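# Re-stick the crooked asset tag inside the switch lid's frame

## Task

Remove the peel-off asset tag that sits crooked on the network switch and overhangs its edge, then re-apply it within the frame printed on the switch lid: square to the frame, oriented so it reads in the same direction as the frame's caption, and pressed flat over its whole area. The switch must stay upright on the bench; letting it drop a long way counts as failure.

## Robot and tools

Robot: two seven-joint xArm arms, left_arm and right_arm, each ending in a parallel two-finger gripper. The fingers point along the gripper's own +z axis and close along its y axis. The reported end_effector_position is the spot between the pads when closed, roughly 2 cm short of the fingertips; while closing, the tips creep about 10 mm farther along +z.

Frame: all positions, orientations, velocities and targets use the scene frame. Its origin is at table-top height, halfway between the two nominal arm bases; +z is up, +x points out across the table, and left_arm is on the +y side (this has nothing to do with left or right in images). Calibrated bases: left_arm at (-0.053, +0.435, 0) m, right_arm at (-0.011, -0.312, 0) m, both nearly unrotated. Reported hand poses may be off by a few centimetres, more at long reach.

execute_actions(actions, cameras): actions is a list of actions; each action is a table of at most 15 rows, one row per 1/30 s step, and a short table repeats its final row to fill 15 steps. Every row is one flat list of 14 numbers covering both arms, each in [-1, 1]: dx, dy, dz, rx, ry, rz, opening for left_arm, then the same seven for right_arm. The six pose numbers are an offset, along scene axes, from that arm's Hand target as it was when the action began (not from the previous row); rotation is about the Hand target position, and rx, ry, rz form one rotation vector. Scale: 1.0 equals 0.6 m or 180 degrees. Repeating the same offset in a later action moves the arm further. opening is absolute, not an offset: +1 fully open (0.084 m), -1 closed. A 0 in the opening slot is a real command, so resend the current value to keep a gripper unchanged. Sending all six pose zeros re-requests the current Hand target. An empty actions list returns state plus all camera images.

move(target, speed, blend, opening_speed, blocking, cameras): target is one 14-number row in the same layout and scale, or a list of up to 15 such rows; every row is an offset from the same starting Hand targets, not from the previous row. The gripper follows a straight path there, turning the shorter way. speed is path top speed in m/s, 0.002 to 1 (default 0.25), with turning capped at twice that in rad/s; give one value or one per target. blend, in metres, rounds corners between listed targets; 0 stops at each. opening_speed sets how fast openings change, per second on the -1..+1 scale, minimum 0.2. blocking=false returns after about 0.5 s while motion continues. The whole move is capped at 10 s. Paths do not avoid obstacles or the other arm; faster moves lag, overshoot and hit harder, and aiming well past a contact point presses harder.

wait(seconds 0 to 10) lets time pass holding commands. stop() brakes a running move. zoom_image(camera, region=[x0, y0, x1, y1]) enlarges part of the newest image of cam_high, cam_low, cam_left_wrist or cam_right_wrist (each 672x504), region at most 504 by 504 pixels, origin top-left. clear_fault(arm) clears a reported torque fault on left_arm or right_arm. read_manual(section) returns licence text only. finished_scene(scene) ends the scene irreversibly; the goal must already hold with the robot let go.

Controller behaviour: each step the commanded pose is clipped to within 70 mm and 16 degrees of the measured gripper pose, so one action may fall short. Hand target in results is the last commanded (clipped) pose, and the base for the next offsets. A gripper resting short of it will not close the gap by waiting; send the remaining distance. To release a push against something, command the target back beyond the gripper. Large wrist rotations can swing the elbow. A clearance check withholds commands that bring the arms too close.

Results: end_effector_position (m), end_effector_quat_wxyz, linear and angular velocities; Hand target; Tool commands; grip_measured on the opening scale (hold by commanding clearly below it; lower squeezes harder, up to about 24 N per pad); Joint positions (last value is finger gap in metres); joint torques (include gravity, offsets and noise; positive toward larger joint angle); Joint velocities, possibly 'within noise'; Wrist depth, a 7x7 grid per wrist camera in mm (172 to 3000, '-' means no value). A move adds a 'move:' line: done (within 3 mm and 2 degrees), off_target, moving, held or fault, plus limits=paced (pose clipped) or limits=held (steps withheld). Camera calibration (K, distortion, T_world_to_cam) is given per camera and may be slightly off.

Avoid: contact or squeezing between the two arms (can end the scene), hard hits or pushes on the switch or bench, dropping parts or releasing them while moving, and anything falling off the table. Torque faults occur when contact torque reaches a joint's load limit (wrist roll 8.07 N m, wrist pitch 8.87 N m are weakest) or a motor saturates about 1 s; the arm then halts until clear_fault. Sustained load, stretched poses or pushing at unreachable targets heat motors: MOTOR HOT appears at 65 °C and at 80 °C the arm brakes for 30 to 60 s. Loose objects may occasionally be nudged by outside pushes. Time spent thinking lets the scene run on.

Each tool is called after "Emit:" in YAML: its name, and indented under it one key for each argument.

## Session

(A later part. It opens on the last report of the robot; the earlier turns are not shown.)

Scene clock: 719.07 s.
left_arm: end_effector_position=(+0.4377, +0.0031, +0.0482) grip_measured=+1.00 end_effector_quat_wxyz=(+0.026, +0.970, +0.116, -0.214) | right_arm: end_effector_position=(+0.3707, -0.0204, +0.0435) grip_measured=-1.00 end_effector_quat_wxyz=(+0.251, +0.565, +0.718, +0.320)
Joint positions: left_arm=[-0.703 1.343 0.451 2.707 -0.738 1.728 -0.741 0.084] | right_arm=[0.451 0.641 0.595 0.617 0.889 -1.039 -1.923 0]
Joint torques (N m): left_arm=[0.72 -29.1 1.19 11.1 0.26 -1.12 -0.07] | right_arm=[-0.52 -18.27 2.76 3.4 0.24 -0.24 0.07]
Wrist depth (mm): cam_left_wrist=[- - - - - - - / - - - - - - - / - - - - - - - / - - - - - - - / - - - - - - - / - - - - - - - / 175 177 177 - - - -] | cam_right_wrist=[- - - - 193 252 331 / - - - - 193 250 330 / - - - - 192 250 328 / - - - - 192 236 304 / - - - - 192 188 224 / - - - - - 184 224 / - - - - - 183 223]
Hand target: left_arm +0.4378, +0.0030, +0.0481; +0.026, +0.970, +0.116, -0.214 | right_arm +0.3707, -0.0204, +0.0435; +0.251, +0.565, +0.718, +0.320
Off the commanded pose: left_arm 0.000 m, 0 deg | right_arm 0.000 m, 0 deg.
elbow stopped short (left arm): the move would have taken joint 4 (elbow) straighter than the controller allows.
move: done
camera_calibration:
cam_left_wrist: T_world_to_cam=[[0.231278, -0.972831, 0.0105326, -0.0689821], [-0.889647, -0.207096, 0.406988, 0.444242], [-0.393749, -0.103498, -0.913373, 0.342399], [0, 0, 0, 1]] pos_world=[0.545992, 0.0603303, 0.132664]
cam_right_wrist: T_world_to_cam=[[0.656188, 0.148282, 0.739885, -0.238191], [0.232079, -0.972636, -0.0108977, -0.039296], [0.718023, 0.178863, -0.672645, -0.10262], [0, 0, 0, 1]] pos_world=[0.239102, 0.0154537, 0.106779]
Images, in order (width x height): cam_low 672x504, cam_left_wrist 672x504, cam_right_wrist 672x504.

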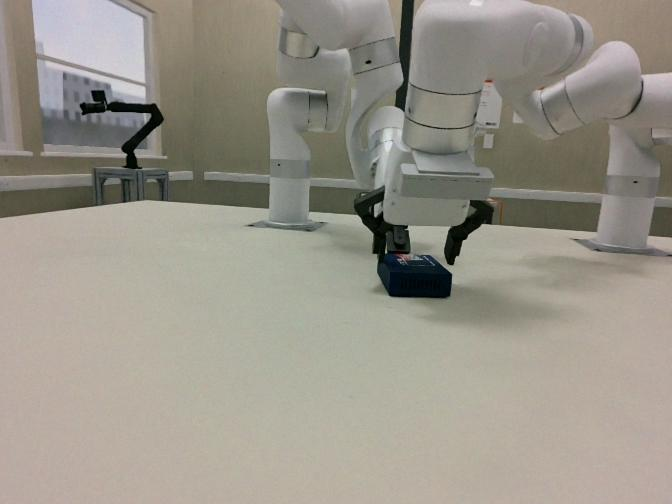

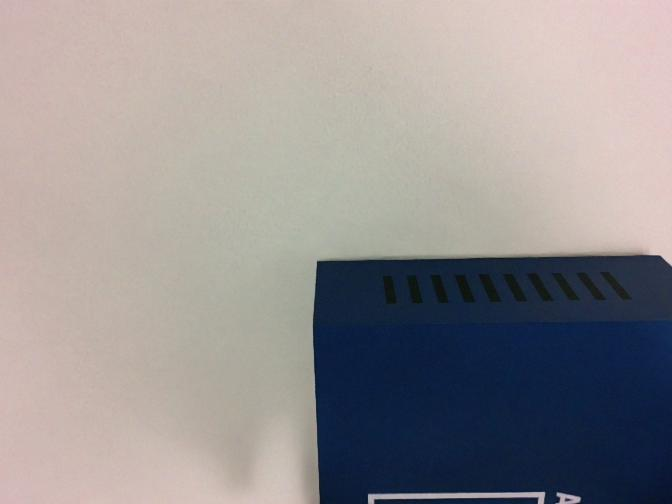

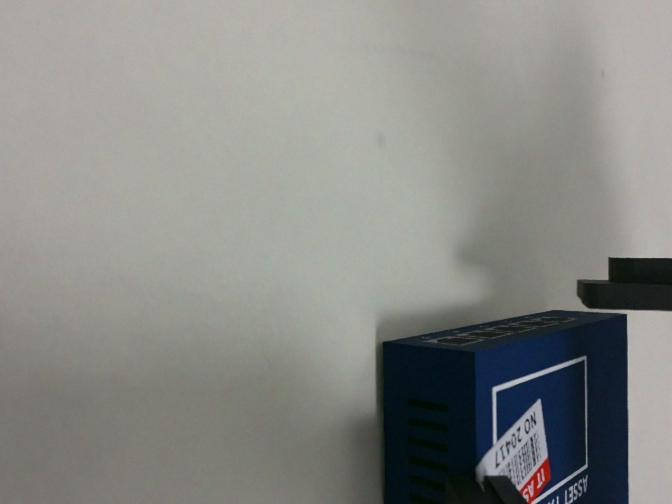

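Emit:
move:
  target: [0.0017,-0.0068,0,0,0,0,1, 0,0,0,0,0,0,-1]
  cameras: ["cam_low"]
  speed: 0.06

Emit:
zoom_image:
  camera: "cam_low"
  region: [360, 220, 460, 300]

Scene clock: 738.83 s.
left_arm: end_effector_position=(+0.4383, -0.0007, +0.0481) grip_measured=+1.00 end_effector_quat_wxyz=(+0.030, +0.970, +0.117, -0.211) | right_arm: end_effector_position=(+0.3707, -0.0204, +0.0435) grip_measured=-1.00 end_effector_quat_wxyz=(+0.251, +0.565, +0.718, +0.320)
Joint positions: left_arm=[-0.703 1.342 0.43 2.707 -0.721 1.713 -0.748 0.084] | right_arm=[0.451 0.641 0.595 0.617 0.889 -1.039 -1.923 0]
Joint torques (N m): left_arm=[0.46 -29.53 1.1 11.1 0.2 -1.04 -0.04] | right_arm=[-0.73 -18.32 2.78 3.41 0.29 -0.23 0.07]
Wrist depth (mm): cam_left_wrist=[- - - - - - - / - - - - - - - / - - - - - - - / - - - - - - - / - - - - - - - / - - - - - - - / 175 176 - - - - -] | cam_right_wrist=[- - - - 193 251 331 / - - - - 193 251 329 / - - - - 193 250 329 / - - - - 192 236 305 / - - - - 192 188 224 / - - - - - 184 224 / - - - - - 183 223]
Hand target: left_arm +0.4388, -0.0011, +0.0481; +0.026, +0.970, +0.116, -0.214 | right_arm +0.3707, -0.0204, +0.0435; +0.251, +0.565, +0.718, +0.320
Off the commanded pose: left_arm 0.001 m, 1 deg | right_arm 0.000 m, 0 deg.
elbow stopped short (left arm): the move would have taken joint 4 (elbow) straighter than the controller allows.
move: done
Images, in order (width x height): cam_low 672x504.

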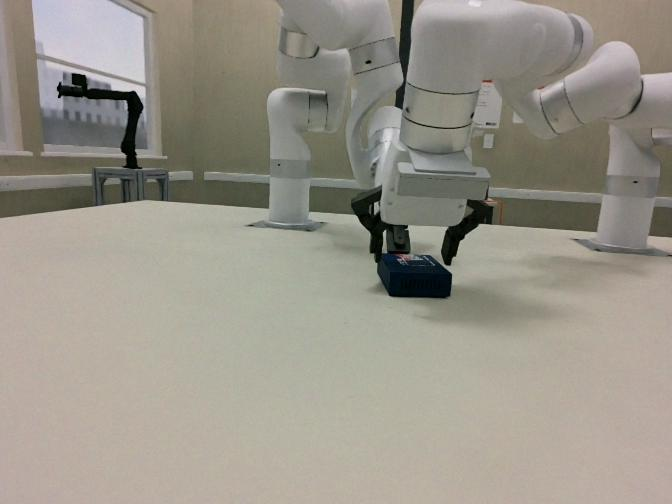

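Scaled by 5.040.

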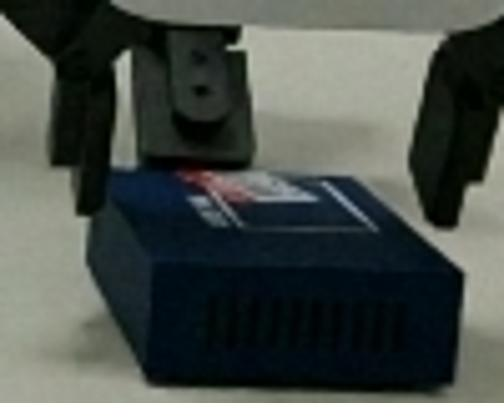

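Emit:
move:
  target: [0.0,-0.001,-0.027,0,0,0,1, 0,0,0,0,0,0,-1]
  cameras: ["cam_low","cam_right_wrist"]
  speed: 0.03

Emit:
zoom_image:
  camera: "cam_low"
  region: [360, 220, 460, 300]

Scene clock: 751.50 s.
left_arm: end_effector_position=(+0.4384, -0.0013, +0.0319) grip_measured=+1.00 end_effector_quat_wxyz=(+0.029, +0.970, +0.117, -0.211) | right_arm: end_effector_position=(+0.3707, -0.0204, +0.0435) grip_measured=-1.00 end_effector_quat_wxyz=(+0.251, +0.565, +0.718, +0.320)
Joint positions: left_arm=[-0.699 1.365 0.405 2.707 -0.701 1.687 -0.745 0.084] | right_arm=[0.451 0.641 0.595 0.617 0.889 -1.039 -1.923 0]
Joint torques (N m): left_arm=[0.25 -29.75 0.92 11.03 0.26 -0.88 -0.06] | right_arm=[-0.34 -18.31 2.66 3.4 0.19 -0.3 0.06]
Wrist depth (mm): cam_left_wrist=[- - - - - - - / - - - - - - - / - - - - - - - / - - - - - - - / - - - - - - - / - - - - - - - / - - - - - - -] | cam_right_wrist=[- - - - 193 251 330 / - - - - 193 250 330 / - - - - 193 250 305 / - - - - 192 236 284 / - - - - 192 186 196 / - - - - - 184 223 / - - - - - 183 223]
Hand target: left_arm +0.4388, -0.0017, +0.0319; +0.026, +0.970, +0.116, -0.214 | right_arm +0.3707, -0.0204, +0.0435; +0.251, +0.565, +0.718, +0.320
Off the commanded pose: left_arm 0.001 m, 1 deg | right_arm 0.000 m, 0 deg.
elbow stopped short (left arm): the move would have taken joint 4 (elbow) straighter than the controller allows.
move: done
camera_calibration:
cam_right_wrist: T_world_to_cam=[[0.656188, 0.148282, 0.739885, -0.238191], [0.232079, -0.972636, -0.0108977, -0.039296], [0.718023, 0.178863, -0.672645, -0.10262], [0, 0, 0, 1]] pos_world=[0.239102, 0.0154537, 0.106779]
Images, in order (width x height): cam_low 672x504, cam_right_wrist 672x504.

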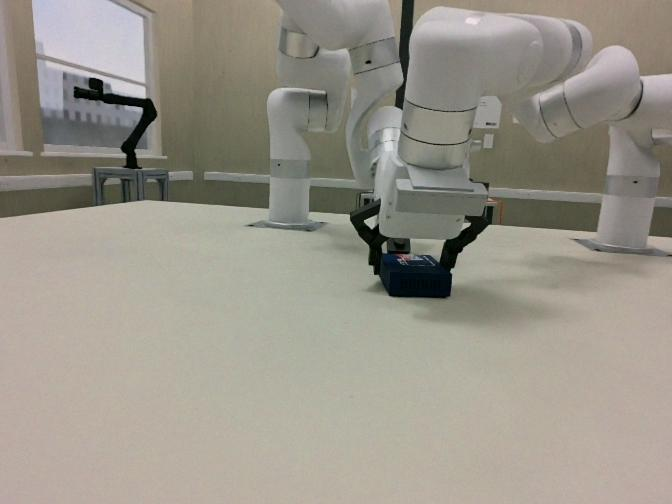

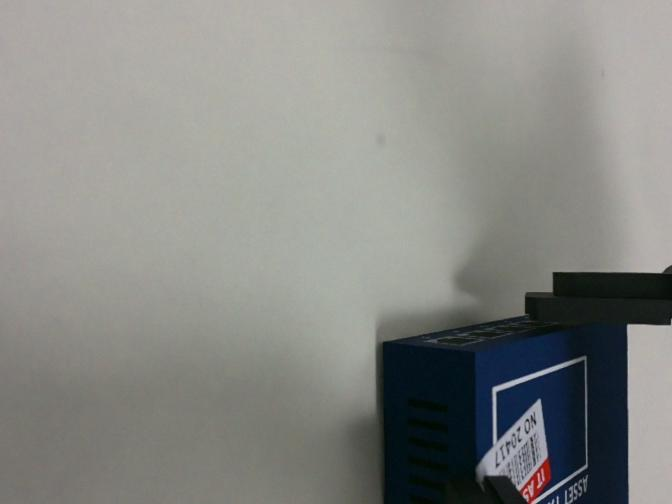

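Scaled by 5.040.

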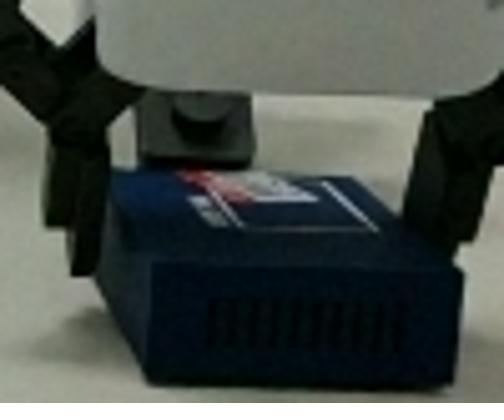

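Emit:
move:
  target: [0,0,0,0,0,0,0.3, 0,0,0,0,0,0,-1]
  cameras: ["cam_right_wrist"]
  opening_speed: 0.3

Emit:
move:
  target: [0,0,0,0,0,0,0.3, 0.01,0.003,0.033,0,0,0,-1]
  cameras: ["cam_low","cam_right_wrist"]
  speed: 0.015

Emit:
zoom_image:
  camera: "cam_low"
  region: [360, 220, 460, 300]

Emit:
zoom_image:
  camera: "cam_right_wrist"
  region: [372, 304, 622, 504]

Scene clock: 767.27 s.
left_arm: end_effector_position=(+0.4384, -0.0013, +0.0319) grip_measured=+0.75 end_effector_quat_wxyz=(+0.029, +0.970, +0.117, -0.211) | right_arm: end_effector_position=(+0.3707, -0.0204, +0.0435) grip_measured=-1.00 end_effector_quat_wxyz=(+0.251, +0.565, +0.718, +0.320)
Joint positions: left_arm=[-0.699 1.365 0.405 2.707 -0.701 1.687 -0.745 0.075] | right_arm=[0.451 0.641 0.595 0.617 0.889 -1.039 -1.923 0]
Joint torques (N m): left_arm=[-14.14 -25.74 -7.19 13.35 -5.55 -4.39 0.01] | right_arm=[-0.32 -18.42 2.69 3.96 0.31 -0.36 0.13]
Wrist depth (mm): cam_left_wrist=[- - - - - - - / - - - - - - - / - - - - - - - / - - - - - - - / - - - - - - - / - - - - - - - / - - - - - - -] | cam_right_wrist=[- - - - 193 252 331 / - - - - 193 251 330 / - - - - 192 250 306 / - - - - 192 250 284 / - - - - 192 184 176 / - - - - - 184 223 / - - - - - 183 223]
Hand target: left_arm +0.4384, -0.0014, +0.0319; +0.029, +0.970, +0.117, -0.211 (not the last commanded pose) | right_arm +0.3707, -0.0204, +0.0435; +0.251, +0.565, +0.718, +0.320
Off the commanded pose: left_arm 0.001 m, 1 deg | right_arm 0.000 m, 0 deg.
elbow stopped short (left arm): the move would have taken joint 4 (elbow) straighter than the controller allows.
move: done
camera_calibration:
cam_right_wrist: T_world_to_cam=[[0.656188, 0.148282, 0.739885, -0.238191], [0.232079, -0.972636, -0.0108977, -0.039296], [0.718023, 0.178863, -0.672645, -0.10262], [0, 0, 0, 1]] pos_world=[0.239102, 0.0154537, 0.106779]
Images, in order (width x height): cam_right_wrist 672x504.

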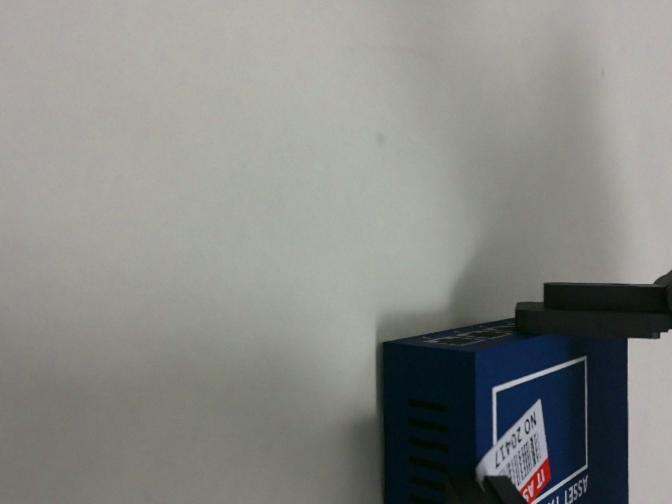

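Scene clock: 769.00 s.
left_arm: end_effector_position=(+0.4384, -0.0013, +0.0319) grip_measured=+0.75 end_effector_quat_wxyz=(+0.029, +0.970, +0.117, -0.211) | right_arm: end_effector_position=(+0.3767, -0.0187, +0.0632) grip_measured=-1.00 end_effector_quat_wxyz=(+0.251, +0.565, +0.718, +0.320)
Joint positions: left_arm=[-0.699 1.365 0.404 2.707 -0.701 1.687 -0.745 0.075] | right_arm=[0.439 0.566 0.614 0.62 0.942 -0.977 -1.969 0]
Joint torques (N m): left_arm=[1.35 -27.6 2.08 10.65 0.36 -0.95 -0.1] | right_arm=[0.52 -25.46 4.07 6.9 -0.13 -1.86 -0.07]
Wrist depth (mm): cam_left_wrist=[- - - - - - - / - - - - - - - / - - - - - - - / - - - - - - - / - - - - - - - / - - - - - - - / - - - - - - -] | cam_right_wrist=[- - 172 193 239 297 395 / - - - 192 238 295 390 / - - - 191 236 293 387 / - - - 190 236 274 178 / - - - 189 214 189 175 / - - - 175 179 211 - / - - - 175 - 210 -]
Hand target: left_arm +0.4384, -0.0014, +0.0319; +0.029, +0.970, +0.117, -0.211 | right_arm +0.3767, -0.0186, +0.0633; +0.251, +0.565, +0.718, +0.320
Off the commanded pose: left_arm 0.000 m, 0 deg | right_arm 0.000 m, 0 deg.
move: done
camera_calibration:
cam_right_wrist: T_world_to_cam=[[0.656188, 0.148282, 0.739885, -0.256971], [0.232079, -0.972636, -0.0108977, -0.0387231], [0.718023, 0.178863, -0.672645, -0.093999], [0, 0, 0, 1]] pos_world=[0.245102, 0.0172537, 0.126479]
Images, in order (width x height): cam_low 672x504, cam_right_wrist 672x504.

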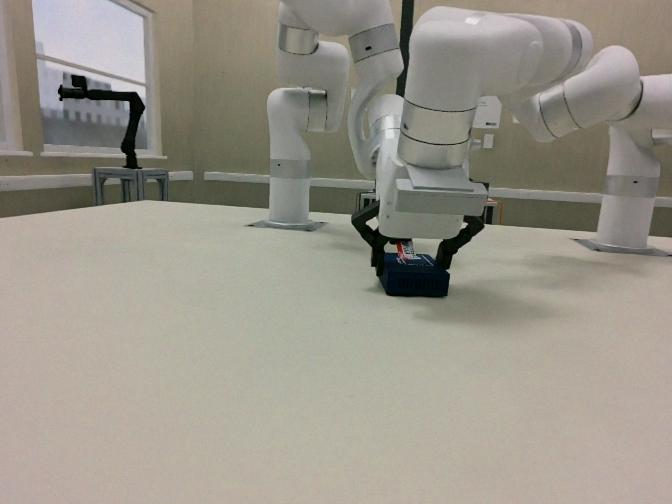

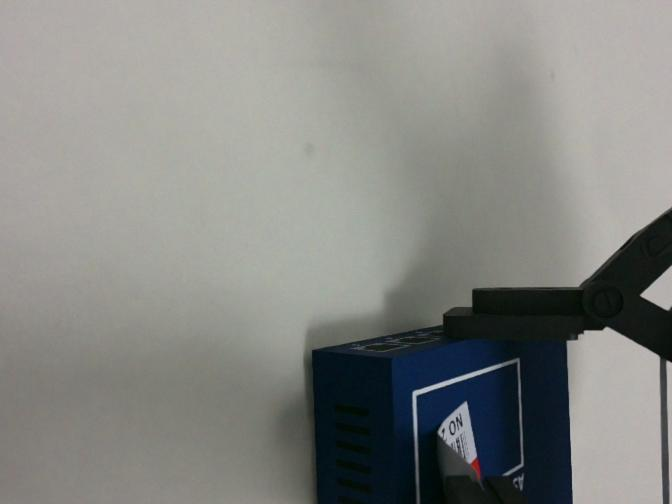

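Scaled by 5.040.

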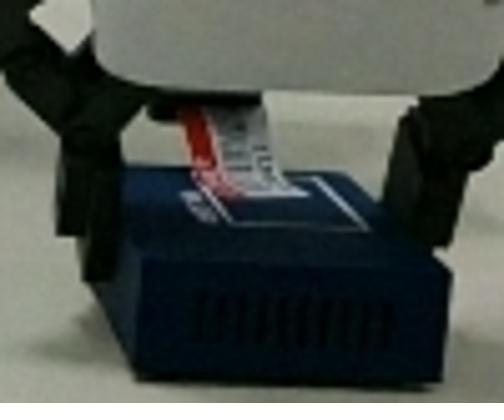

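Scaled by 2.016.

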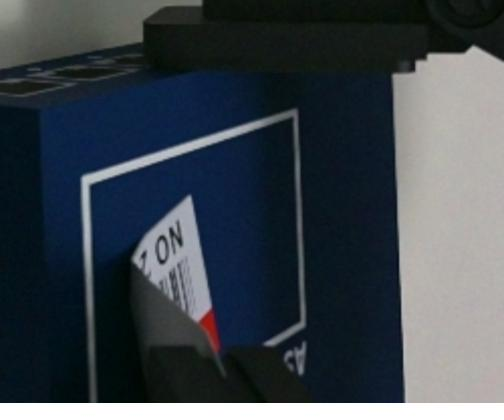

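Emit:
move:
  target: [0,0,0,0,0,0,0.3, 0.01,0.003,0.035,0,0,0,-1]
  cameras: ["cam_low","cam_right_wrist"]
  speed: 0.015

Emit:
zoom_image:
  camera: "cam_low"
  region: [360, 220, 460, 300]

Emit:
zoom_image:
  camera: "cam_right_wrist"
  region: [372, 304, 622, 504]

Scene clock: 780.00 s.
left_arm: end_effector_position=(+0.4384, -0.0014, +0.0319) grip_measured=+0.75 end_effector_quat_wxyz=(+0.029, +0.970, +0.117, -0.211) | right_arm: end_effector_position=(+0.3827, -0.0169, +0.0842) grip_measured=-1.00 end_effector_quat_wxyz=(+0.251, +0.565, +0.718, +0.320)
Joint positions: left_arm=[-0.699 1.365 0.404 2.707 -0.701 1.687 -0.745 0.075] | right_arm=[0.429 0.488 0.63 0.629 1.005 -0.911 -2.026 0]
Joint torques (N m): left_arm=[0.91 -30.17 1.67 11.3 0.32 -0.61 -0.05] | right_arm=[-0.79 -22.64 2.87 7.27 -0.13 -1.31 -0.24]
Wrist depth (mm): cam_left_wrist=[- - - - - - - / - - - - - - - / - - - - - - - / - - - - - - - / - - - - - - - / - - - - - - - / - - - - - - -] | cam_right_wrist=[- 174 192 231 276 342 454 / - 173 191 230 274 340 450 / - 172 191 228 273 320 445 / - 172 189 228 259 188 186 / - - 189 210 199 187 181 / - - 182 175 207 240 - / - - 181 174 197 - -]
Hand target: left_arm +0.4384, -0.0014, +0.0319; +0.029, +0.970, +0.117, -0.211 | right_arm +0.3827, -0.0168, +0.0843; +0.251, +0.565, +0.718, +0.320
Off the commanded pose: left_arm 0.000 m, 0 deg | right_arm 0.000 m, 0 deg.
move: done
camera_calibration:
cam_right_wrist: T_world_to_cam=[[0.656188, 0.148282, 0.739885, -0.276713], [0.232079, -0.972636, -0.0108977, -0.038136], [0.718023, 0.178863, -0.672645, -0.0845036], [0, 0, 0, 1]] pos_world=[0.251102, 0.0190537, 0.147479]
Images, in order (width x height): cam_low 672x504, cam_right_wrist 672x504.

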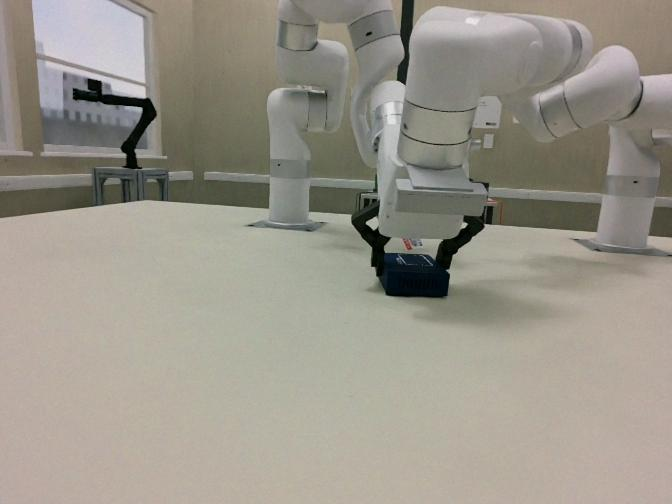

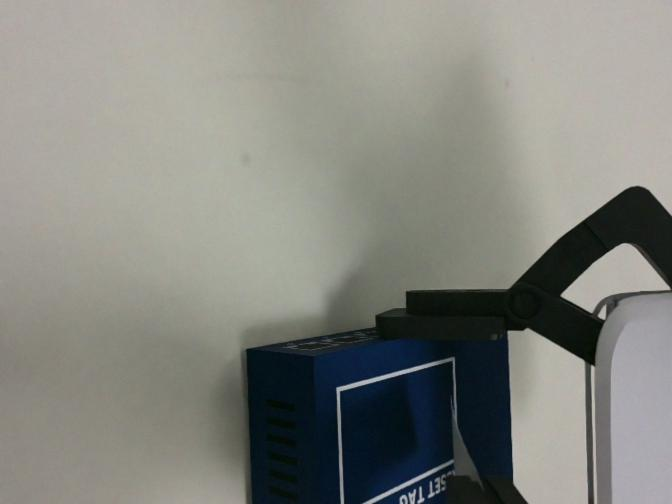

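Scaled by 5.040.

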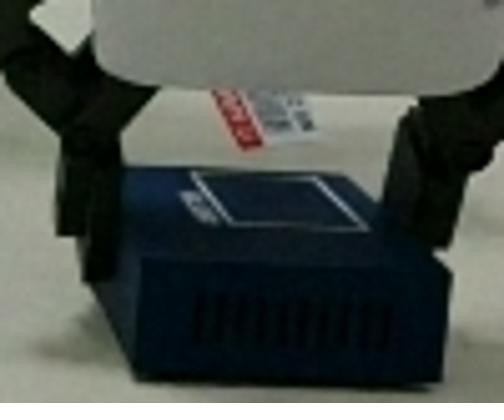

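Scaled by 2.016.

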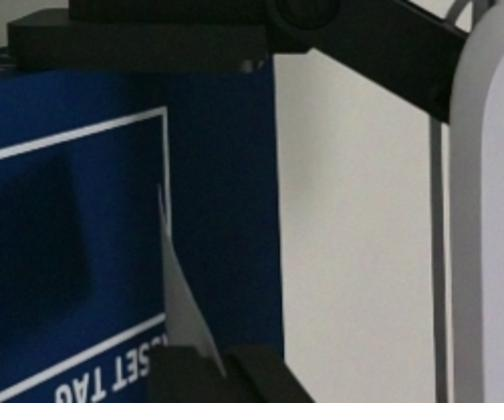

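Emit:
move:
  target:
    - [0,0,0,0,0,0,0.3, -0.0722,-0.0175,0.0669,0,0,0,-1]
    - [0,0,0,0,0,0,1, -0.0722,-0.0175,0.0669,0,0,0,-1]
    - [0.06,0.015,0.133,0,0,0,1, -0.0722,-0.0175,0.0669,0,0,0,-1]
  cameras: ["cam_low","cam_left_wrist"]
  speed: 0.08

Scene clock: 843.33 s.
left_arm: end_effector_position=(+0.4736, +0.0081, +0.1116) grip_measured=+1.00 end_effector_quat_wxyz=(+0.069, +0.975, +0.127, -0.169) | right_arm: end_effector_position=(+0.3394, -0.0273, +0.1244) grip_measured=-1.00 end_effector_quat_wxyz=(+0.251, +0.565, +0.718, +0.320)
Joint positions: left_arm=[-0.645 1.24 0.34 2.707 -0.632 1.687 -0.757 0.084] | right_arm=[0.445 0.264 0.731 0.512 1.2 -0.834 -2.054 0]
Joint torques (N m): left_arm=[0.49 -29.5 0.61 11.12 0.09 -1.26 -0.09] | right_arm=[0.98 -18.08 1.87 8.03 -0.18 -1.12 -0.06]
Wrist depth (mm): cam_left_wrist=[186 189 191 194 196 198 201 / 193 196 198 200 203 206 209 / 200 203 205 208 211 213 216 / 207 211 214 217 219 223 226 / 216 218 222 212 200 226 235 / 224 228 231 199 202 206 246 / 234 237 241 208 211 248 257] | cam_right_wrist=[189 218 248 289 344 429 615 / 188 217 247 286 342 427 610 / 188 216 246 285 341 424 558 / 187 215 245 284 339 420 512 / 186 214 244 263 300 416 509 / 186 213 243 238 284 416 546 / 185 213 242 235 283 413 584]
Hand target: left_arm +0.4744, +0.0076, +0.1117; +0.029, +0.970, +0.117, -0.211 | right_arm +0.3394, -0.0273, +0.1244; +0.251, +0.565, +0.718, +0.320
Off the commanded pose: left_arm 0.001 m, 7 deg | right_arm 0.000 m, 0 deg.
elbow stopped short (left arm): the move would have taken joint 4 (elbow) straighter than the controller allows.
move: off_target (left_arm)
camera_calibration:
cam_left_wrist: T_world_to_cam=[[0.265493, -0.958962, 0.0995295, -0.0992112], [-0.917218, -0.219425, 0.33251, 0.472916], [-0.297026, -0.179569, -0.937833, 0.372489], [0, 0, 0, 1]] pos_world=[0.570746, 0.0755177, 0.201958]
Images, in order (width x height): cam_low 672x504, cam_left_wrist 672x504.

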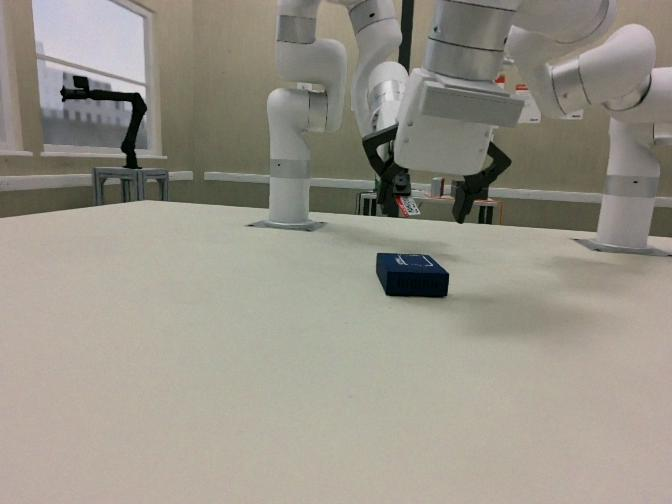

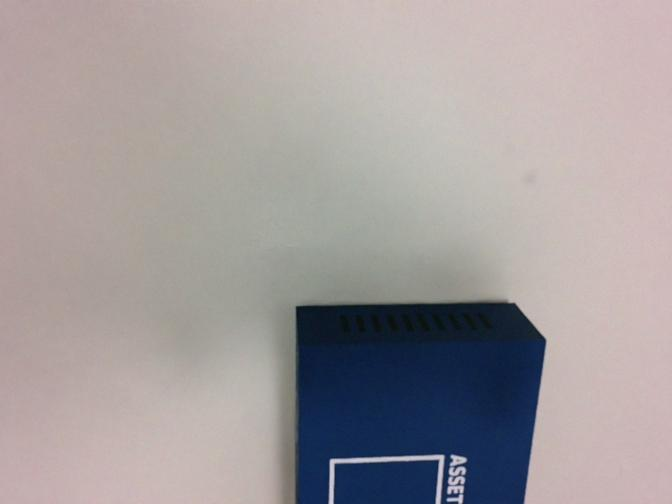

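Emit:
move:
  target:
    - [-0.02,0.28,0.2,0,0,0,1, 0,0,0,0,0,0,-1]
    - [-0.057,0.28,0.2,-0.2568,-0.3023,-0.5248,1, 0,0,0,0,0,0,-1]
    - [-0.057,0.237,0.131,-0.2568,-0.3023,-0.5248,1, 0,0,0,0,0,0,-1]
  cameras: ["cam_high","cam_left_wrist"]
  blend: [0.03,0.01,0]

Scene clock: 866.33 s.
left_arm: end_effector_position=(+0.4402, +0.1499, +0.1904) grip_measured=+1.00 end_effector_quat_wxyz=(+0.242, +0.650, -0.687, +0.216) | right_arm: end_effector_position=(+0.3394, -0.0273, +0.1244) grip_measured=-1.00 end_effector_quat_wxyz=(+0.251, +0.565, +0.718, +0.320)
Joint positions: left_arm=[-0.56 0.284 0.261 1.238 -0.884 1.01 1.834 0.084] | right_arm=[0.445 0.264 0.731 0.512 1.2 -0.834 -2.054 0]
Joint torques (N m): left_arm=[-0.06 -18.69 0.59 12.13 -0.27 -1.13 0.35] | right_arm=[1.09 -18.13 1.75 8.05 -0.29 -1.28 -0.09]
Wrist depth (mm): cam_left_wrist=[565 569 575 582 585 573 244 / 499 503 509 513 516 522 266 / 446 460 464 468 472 303 286 / 413 417 420 422 425 311 431 / 384 386 381 348 356 396 400 / 353 355 356 325 334 363 366 / 331 333 335 330 338 340 342] | cam_right_wrist=[188 218 248 289 345 429 616 / 188 216 247 286 343 426 607 / 187 216 246 285 341 423 606 / 187 215 245 285 340 421 598 / 186 214 243 262 299 419 592 / 185 214 243 239 283 417 586 / 185 213 243 235 283 411 581]
Hand target: left_arm +0.4402, +0.1498, +0.1903; +0.242, +0.650, -0.687, +0.216 | right_arm +0.3394, -0.0273, +0.1244; +0.251, +0.565, +0.718, +0.320
Off the commanded pose: left_arm 0.000 m, 0 deg | right_arm 0.000 m, 0 deg.
move: done
camera_calibration:
cam_left_wrist: T_world_to_cam=[[-0.997235, 0.0721271, 0.0178708, 0.45449], [0.0451373, 0.77902, -0.625373, 0.0562839], [-0.0590281, -0.622837, -0.780121, 0.39355], [0, 0, 0, 1]] pos_world=[0.473923, 0.16849, 0.334093]
Images, in order (width x height): cam_high 672x504, cam_left_wrist 672x504.

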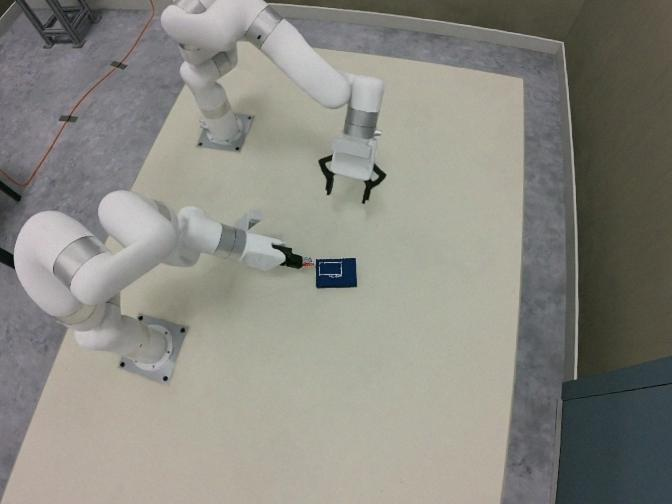

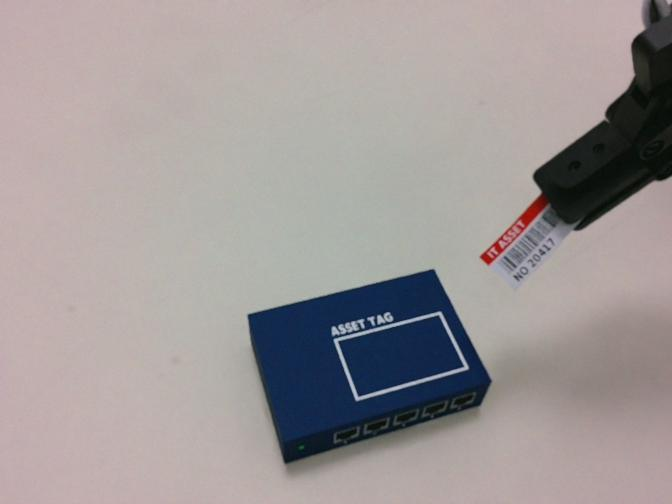

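Emit:
move:
  target: [0,0,0,0,0,0,1, 0.086,0.053,-0.067,0.0071,-0.0665,-0.0810,-1]
  cameras: ["cam_left_wrist","cam_right_wrist"]
  speed: 0.06

Emit:
zoom_image:
  camera: "cam_left_wrist"
  region: [230, 180, 530, 405]

Scene clock: 896.20 s.
left_arm: end_effector_position=(+0.4402, +0.1498, +0.1903) grip_measured=+1.00 end_effector_quat_wxyz=(+0.242, +0.650, -0.687, +0.216) | right_arm: end_effector_position=(+0.3910, +0.0044, +0.0842) grip_measured=-1.00 end_effector_quat_wxyz=(+0.357, +0.617, +0.607, +0.351)
Joint positions: left_arm=[-0.56 0.284 0.261 1.238 -0.884 1.01 1.834 0.084] | right_arm=[0.658 0.773 0.542 0.911 1.173 -1.289 -1.952 0]
Joint torques (N m): left_arm=[-0.14 -18.53 0.67 12.16 -0.44 -1.05 0.35] | right_arm=[1.2 -25.78 3.22 6.64 0.03 -2.83 0.52]
Wrist depth (mm): cam_left_wrist=[565 569 575 580 586 575 597 / 499 504 507 512 516 522 255 / 447 461 464 469 473 258 245 / 413 417 420 423 423 276 252 / 385 386 381 348 311 378 382 / 353 355 356 325 334 363 365 / 331 333 336 330 338 340 342] | cam_right_wrist=[- - 191 249 330 490 1141 / - - 191 249 329 487 1138 / - - 190 248 328 486 1141 / - - 190 248 329 485 1145 / - - 190 221 327 482 1123 / - - 181 191 327 481 1132 / - - - 190 326 480 1132]
Hand target: left_arm +0.4402, +0.1498, +0.1903; +0.242, +0.650, -0.687, +0.216 | right_arm +0.3910, +0.0045, +0.0842; +0.357, +0.617, +0.607, +0.351
Off the commanded pose: left_arm 0.000 m, 0 deg | right_arm 0.000 m, 0 deg.
move: done
camera_calibration:
cam_left_wrist: T_world_to_cam=[[-0.997229, 0.0721893, 0.0179485, 0.454552], [0.0451372, 0.779017, -0.625376, 0.0562186], [-0.0591277, -0.622834, -0.780117, 0.393523], [0, 0, 0, 1]] pos_world=[0.474023, 0.16849, 0.333993]
cam_right_wrist: T_world_to_cam=[[0.503854, -0.0186705, 0.863587, -0.235383], [-0.018881, -0.999766, -0.0105986, 0.0788675], [0.863582, -0.0109653, -0.504089, -0.164471], [0, 0, 0, 1]] pos_world=[0.262122, 0.0726509, 0.121202]
Images, in order (width x height): cam_left_wrist 672x504, cam_right_wrist 672x504.

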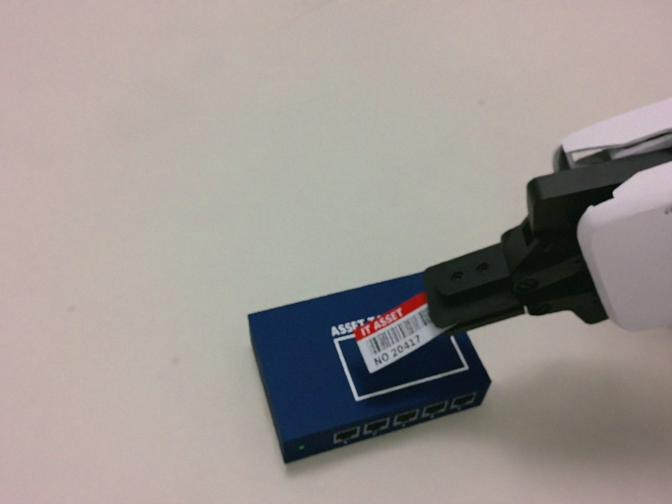

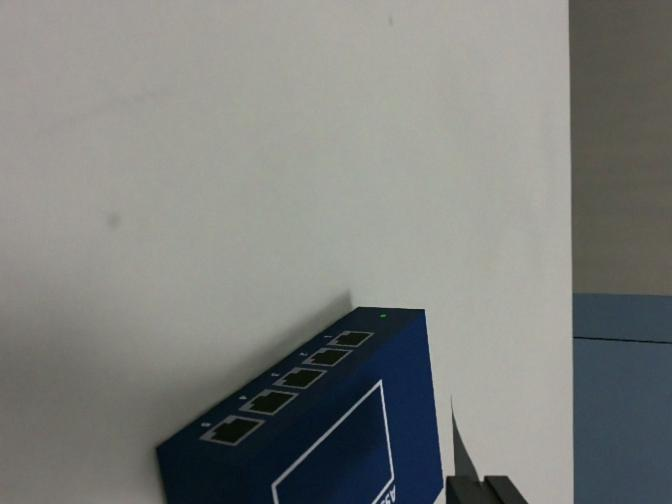

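Scaled by 1.680.

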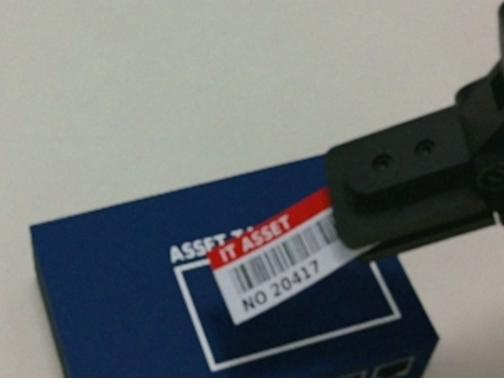

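Emit:
move:
  target: [0,0,0,0,0,0,1, 0.0043,-0.0102,-0.025,0,0,0.0039,-1]
  cameras: ["cam_left_wrist"]
  speed: 0.03

Emit:
zoom_image:
  camera: "cam_left_wrist"
  region: [300, 240, 520, 405]

Scene clock: 956.10 s.
left_arm: end_effector_position=(+0.4402, +0.1498, +0.1903) grip_measured=+1.00 end_effector_quat_wxyz=(+0.242, +0.650, -0.687, +0.216) | right_arm: end_effector_position=(+0.3936, -0.0016, +0.0693) grip_measured=-1.00 end_effector_quat_wxyz=(+0.355, +0.614, +0.611, +0.353)
Joint positions: left_arm=[-0.56 0.284 0.261 1.238 -0.884 1.01 1.834 0.084] | right_arm=[0.652 0.805 0.519 0.892 1.118 -1.295 -1.909 0]
Joint torques (N m): left_arm=[0.1 -18.52 0.84 12.08 -0.41 -0.91 0.32] | right_arm=[-0.21 -26.09 3.04 5.54 -0.58 -2.94 0.56]
Wrist depth (mm): cam_left_wrist=[565 570 574 581 586 575 595 / 499 503 509 514 515 520 540 / 447 461 463 468 473 273 260 / 414 417 420 422 424 288 261 / 383 386 380 347 323 379 382 / 353 355 357 325 335 364 365 / 331 333 335 330 338 340 342] | cam_right_wrist=[- - 178 209 294 436 1138 / - - 178 209 293 433 1141 / - - 178 208 292 432 1136 / - - 177 208 291 431 1141 / - - 177 197 216 431 1134 / - - - - 200 429 1138 / - - - - 185 428 1132]
Hand target: left_arm +0.4402, +0.1498, +0.1903; +0.242, +0.650, -0.687, +0.216 | right_arm +0.3936, -0.0017, +0.0692; +0.355, +0.614, +0.611, +0.353
Off the commanded pose: left_arm 0.000 m, 0 deg | right_arm 0.000 m, 0 deg.
move: done
camera_calibration:
cam_left_wrist: T_world_to_cam=[[-0.997229, 0.0721893, 0.0179485, 0.454552], [0.0451372, 0.779017, -0.625376, 0.0562186], [-0.0591277, -0.622834, -0.780117, 0.393523], [0, 0, 0, 1]] pos_world=[0.474023, 0.16849, 0.333993]
Images, in order (width x height): cam_left_wrist 672x504.

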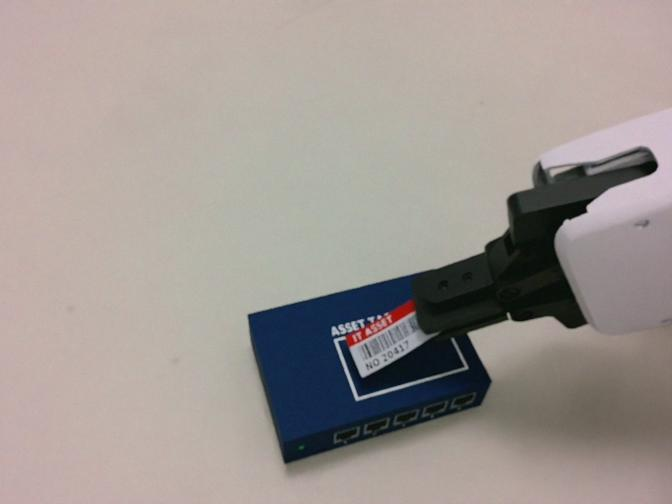

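Scaled by 2.291.

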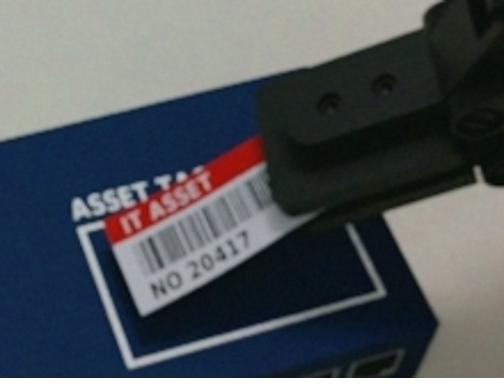

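Emit:
move:
  target:
    - [0,0,0,0,0,0,1, 0,0,-0.0105,0,0,0,-1]
    - [0,0,0,0,0,0,1, -0.0037,0,-0.021,0,0,0,-1]
  cameras: ["cam_left_wrist","cam_low"]
  speed: 0.015
  blend: [0.001,0]

Emit:
zoom_image:
  camera: "cam_left_wrist"
  region: [300, 240, 520, 405]

Emit:
zoom_image:
  camera: "cam_low"
  region: [360, 200, 460, 300]

Scene clock: 973.43 s.
left_arm: end_effector_position=(+0.4402, +0.1498, +0.1903) grip_measured=+1.00 end_effector_quat_wxyz=(+0.242, +0.650, -0.687, +0.216) | right_arm: end_effector_position=(+0.3914, -0.0017, +0.0567) grip_measured=-1.00 end_effector_quat_wxyz=(+0.355, +0.614, +0.611, +0.353)
Joint positions: left_arm=[-0.56 0.284 0.261 1.238 -0.884 1.01 1.834 0.084] | right_arm=[0.662 0.844 0.507 0.9 1.098 -1.311 -1.884 0]
Joint torques (N m): left_arm=[-0.03 -18.71 0.81 12.08 -0.43 -0.92 0.33] | right_arm=[1.04 -26.28 3.08 5.74 -0.73 -2.93 0.43]
Wrist depth (mm): cam_left_wrist=[565 568 577 580 586 576 598 / 499 503 509 513 515 521 526 / 447 461 463 469 472 292 268 / 414 417 420 422 424 283 262 / 384 387 381 348 332 318 316 / 353 355 356 325 334 363 366 / 331 333 335 331 339 340 342] | cam_right_wrist=[- - - 198 263 389 1123 / - - - 198 262 389 1126 / - - - 197 262 387 1128 / - - - 197 262 386 1119 / - - - 186 202 384 1108 / - - - - 201 385 1107 / - - - - - 383 1107]
Hand target: left_arm +0.4402, +0.1498, +0.1903; +0.242, +0.650, -0.687, +0.216 | right_arm +0.3913, -0.0017, +0.0566; +0.355, +0.614, +0.611, +0.353
Off the commanded pose: left_arm 0.000 m, 0 deg | right_arm 0.000 m, 0 deg.
move: done
camera_calibration:
cam_left_wrist: T_world_to_cam=[[-0.997229, 0.0721893, 0.0179485, 0.454552], [0.0451372, 0.779017, -0.625376, 0.0562186], [-0.0591277, -0.622834, -0.780117, 0.393523], [0, 0, 0, 1]] pos_world=[0.474023, 0.16849, 0.333993]
Images, in order (width x height): cam_low 672x504, cam_left_wrist 672x504.

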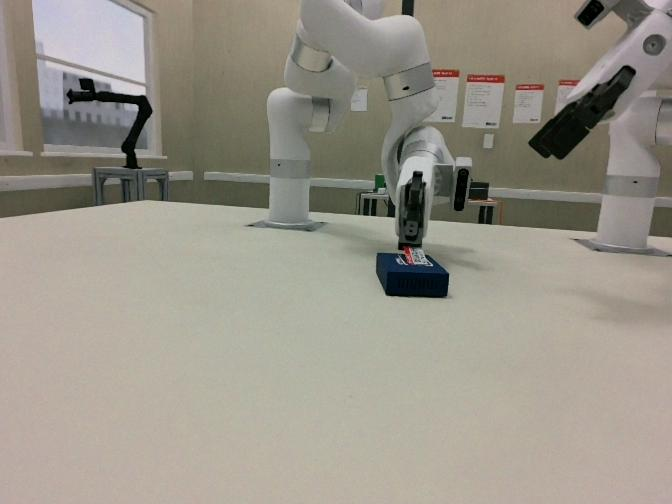

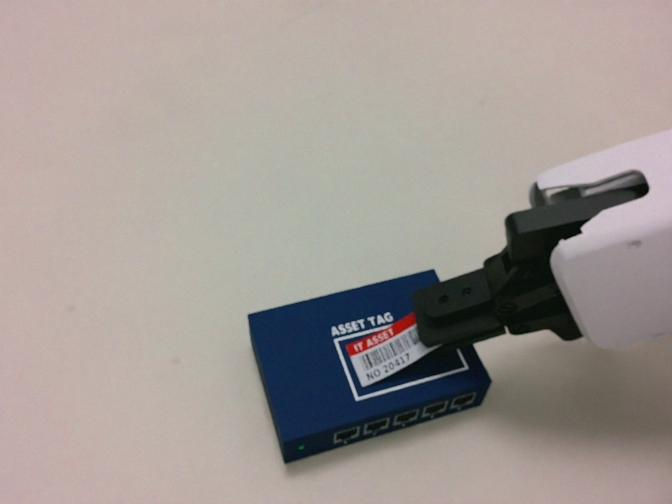

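Scaled by 2.291.

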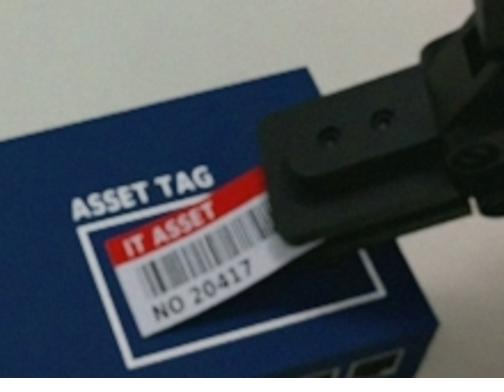

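Scaled by 5.040.

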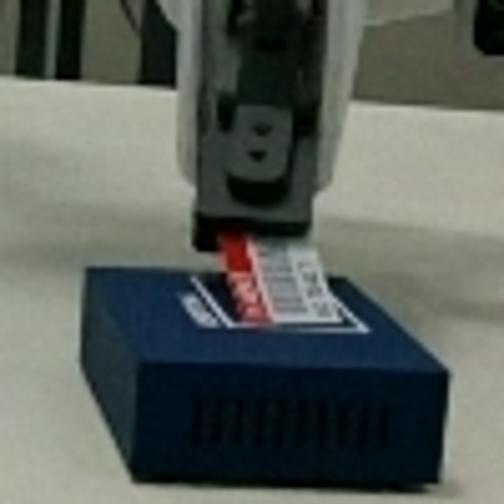

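Emit:
move:
  target: [0,0,0,0,0,0,1, -0.0022,0,-0.0065,0,0,0,-1]
  cameras: ["cam_left_wrist","cam_low"]
  speed: 0.015

Emit:
zoom_image:
  camera: "cam_left_wrist"
  region: [320, 290, 480, 410]

Emit:
zoom_image:
  camera: "cam_low"
  region: [360, 200, 460, 300]

Scene clock: 991.90 s.
left_arm: end_effector_position=(+0.4402, +0.1498, +0.1903) grip_measured=+1.00 end_effector_quat_wxyz=(+0.242, +0.650, -0.687, +0.216) | right_arm: end_effector_position=(+0.3900, -0.0017, +0.0528) grip_measured=-1.00 end_effector_quat_wxyz=(+0.355, +0.614, +0.611, +0.353)
Joint positions: left_arm=[-0.56 0.284 0.261 1.238 -0.884 1.01 1.834 0.084] | right_arm=[0.666 0.856 0.503 0.902 1.093 -1.317 -1.875 0]
Joint torques (N m): left_arm=[0.09 -18.51 0.87 12.25 -0.37 -0.91 0.37] | right_arm=[1.25 -26.3 3 5.5 -0.81 -2.95 0.64]
Wrist depth (mm): cam_left_wrist=[564 570 575 582 587 575 598 / 500 503 508 513 517 521 525 / 447 459 464 468 473 474 274 / 413 416 419 421 425 283 266 / 384 387 381 348 332 319 315 / 353 355 356 325 335 363 366 / 331 333 335 330 338 340 343] | cam_right_wrist=[- - - 191 254 375 1134 / - - - 191 252 375 1128 / - - - 191 253 374 1125 / - - - 191 252 371 1128 / - - - 190 209 371 1096 / - - - - - 370 1117 / - - - - - 369 1112]
Hand target: left_arm +0.4402, +0.1498, +0.1903; +0.242, +0.650, -0.687, +0.216 | right_arm +0.3900, -0.0017, +0.0527; +0.355, +0.614, +0.611, +0.353
Off the commanded pose: left_arm 0.000 m, 0 deg | right_arm 0.000 m, 0 deg.
move: done
camera_calibration:
cam_left_wrist: T_world_to_cam=[[-0.997229, 0.0721893, 0.0179485, 0.454552], [0.0451372, 0.779017, -0.625376, 0.0562186], [-0.0591277, -0.622834, -0.780117, 0.393523], [0, 0, 0, 1]] pos_world=[0.474023, 0.16849, 0.333993]
Images, in order (width x height): cam_low 672x504, cam_left_wrist 672x504.

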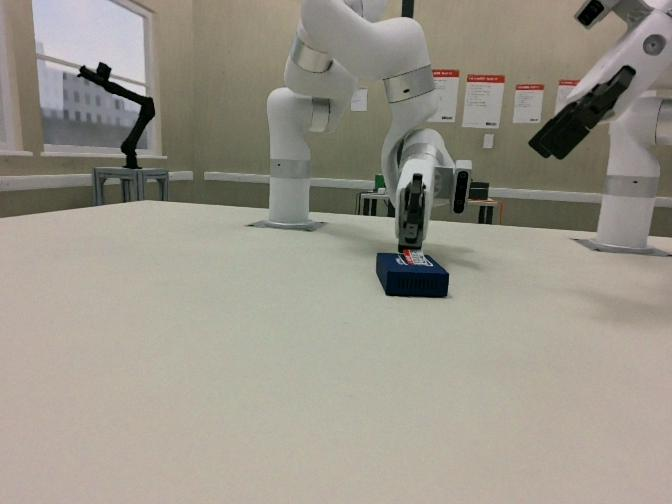

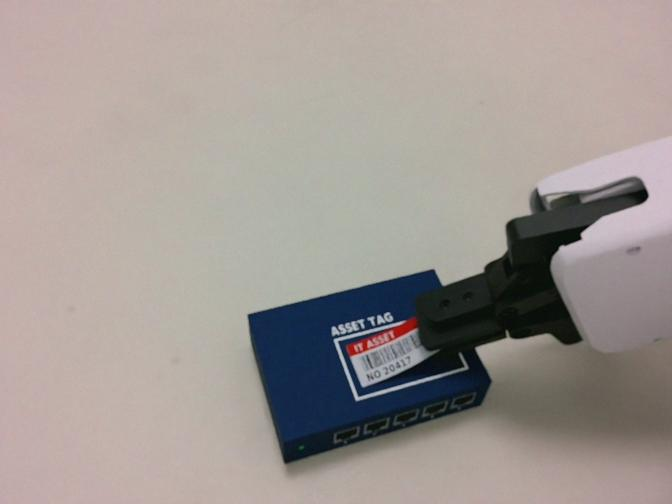

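Scaled by 3.150.

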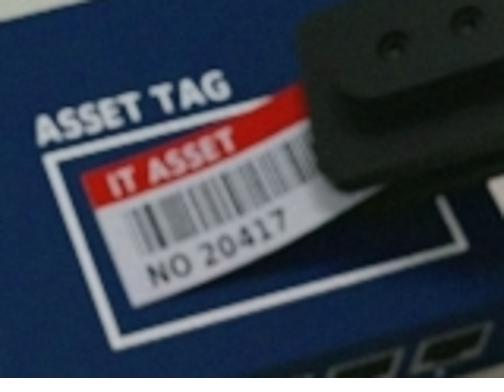

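Scaled by 5.040.

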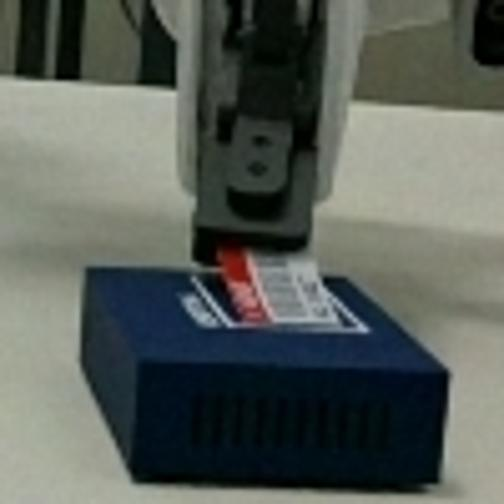

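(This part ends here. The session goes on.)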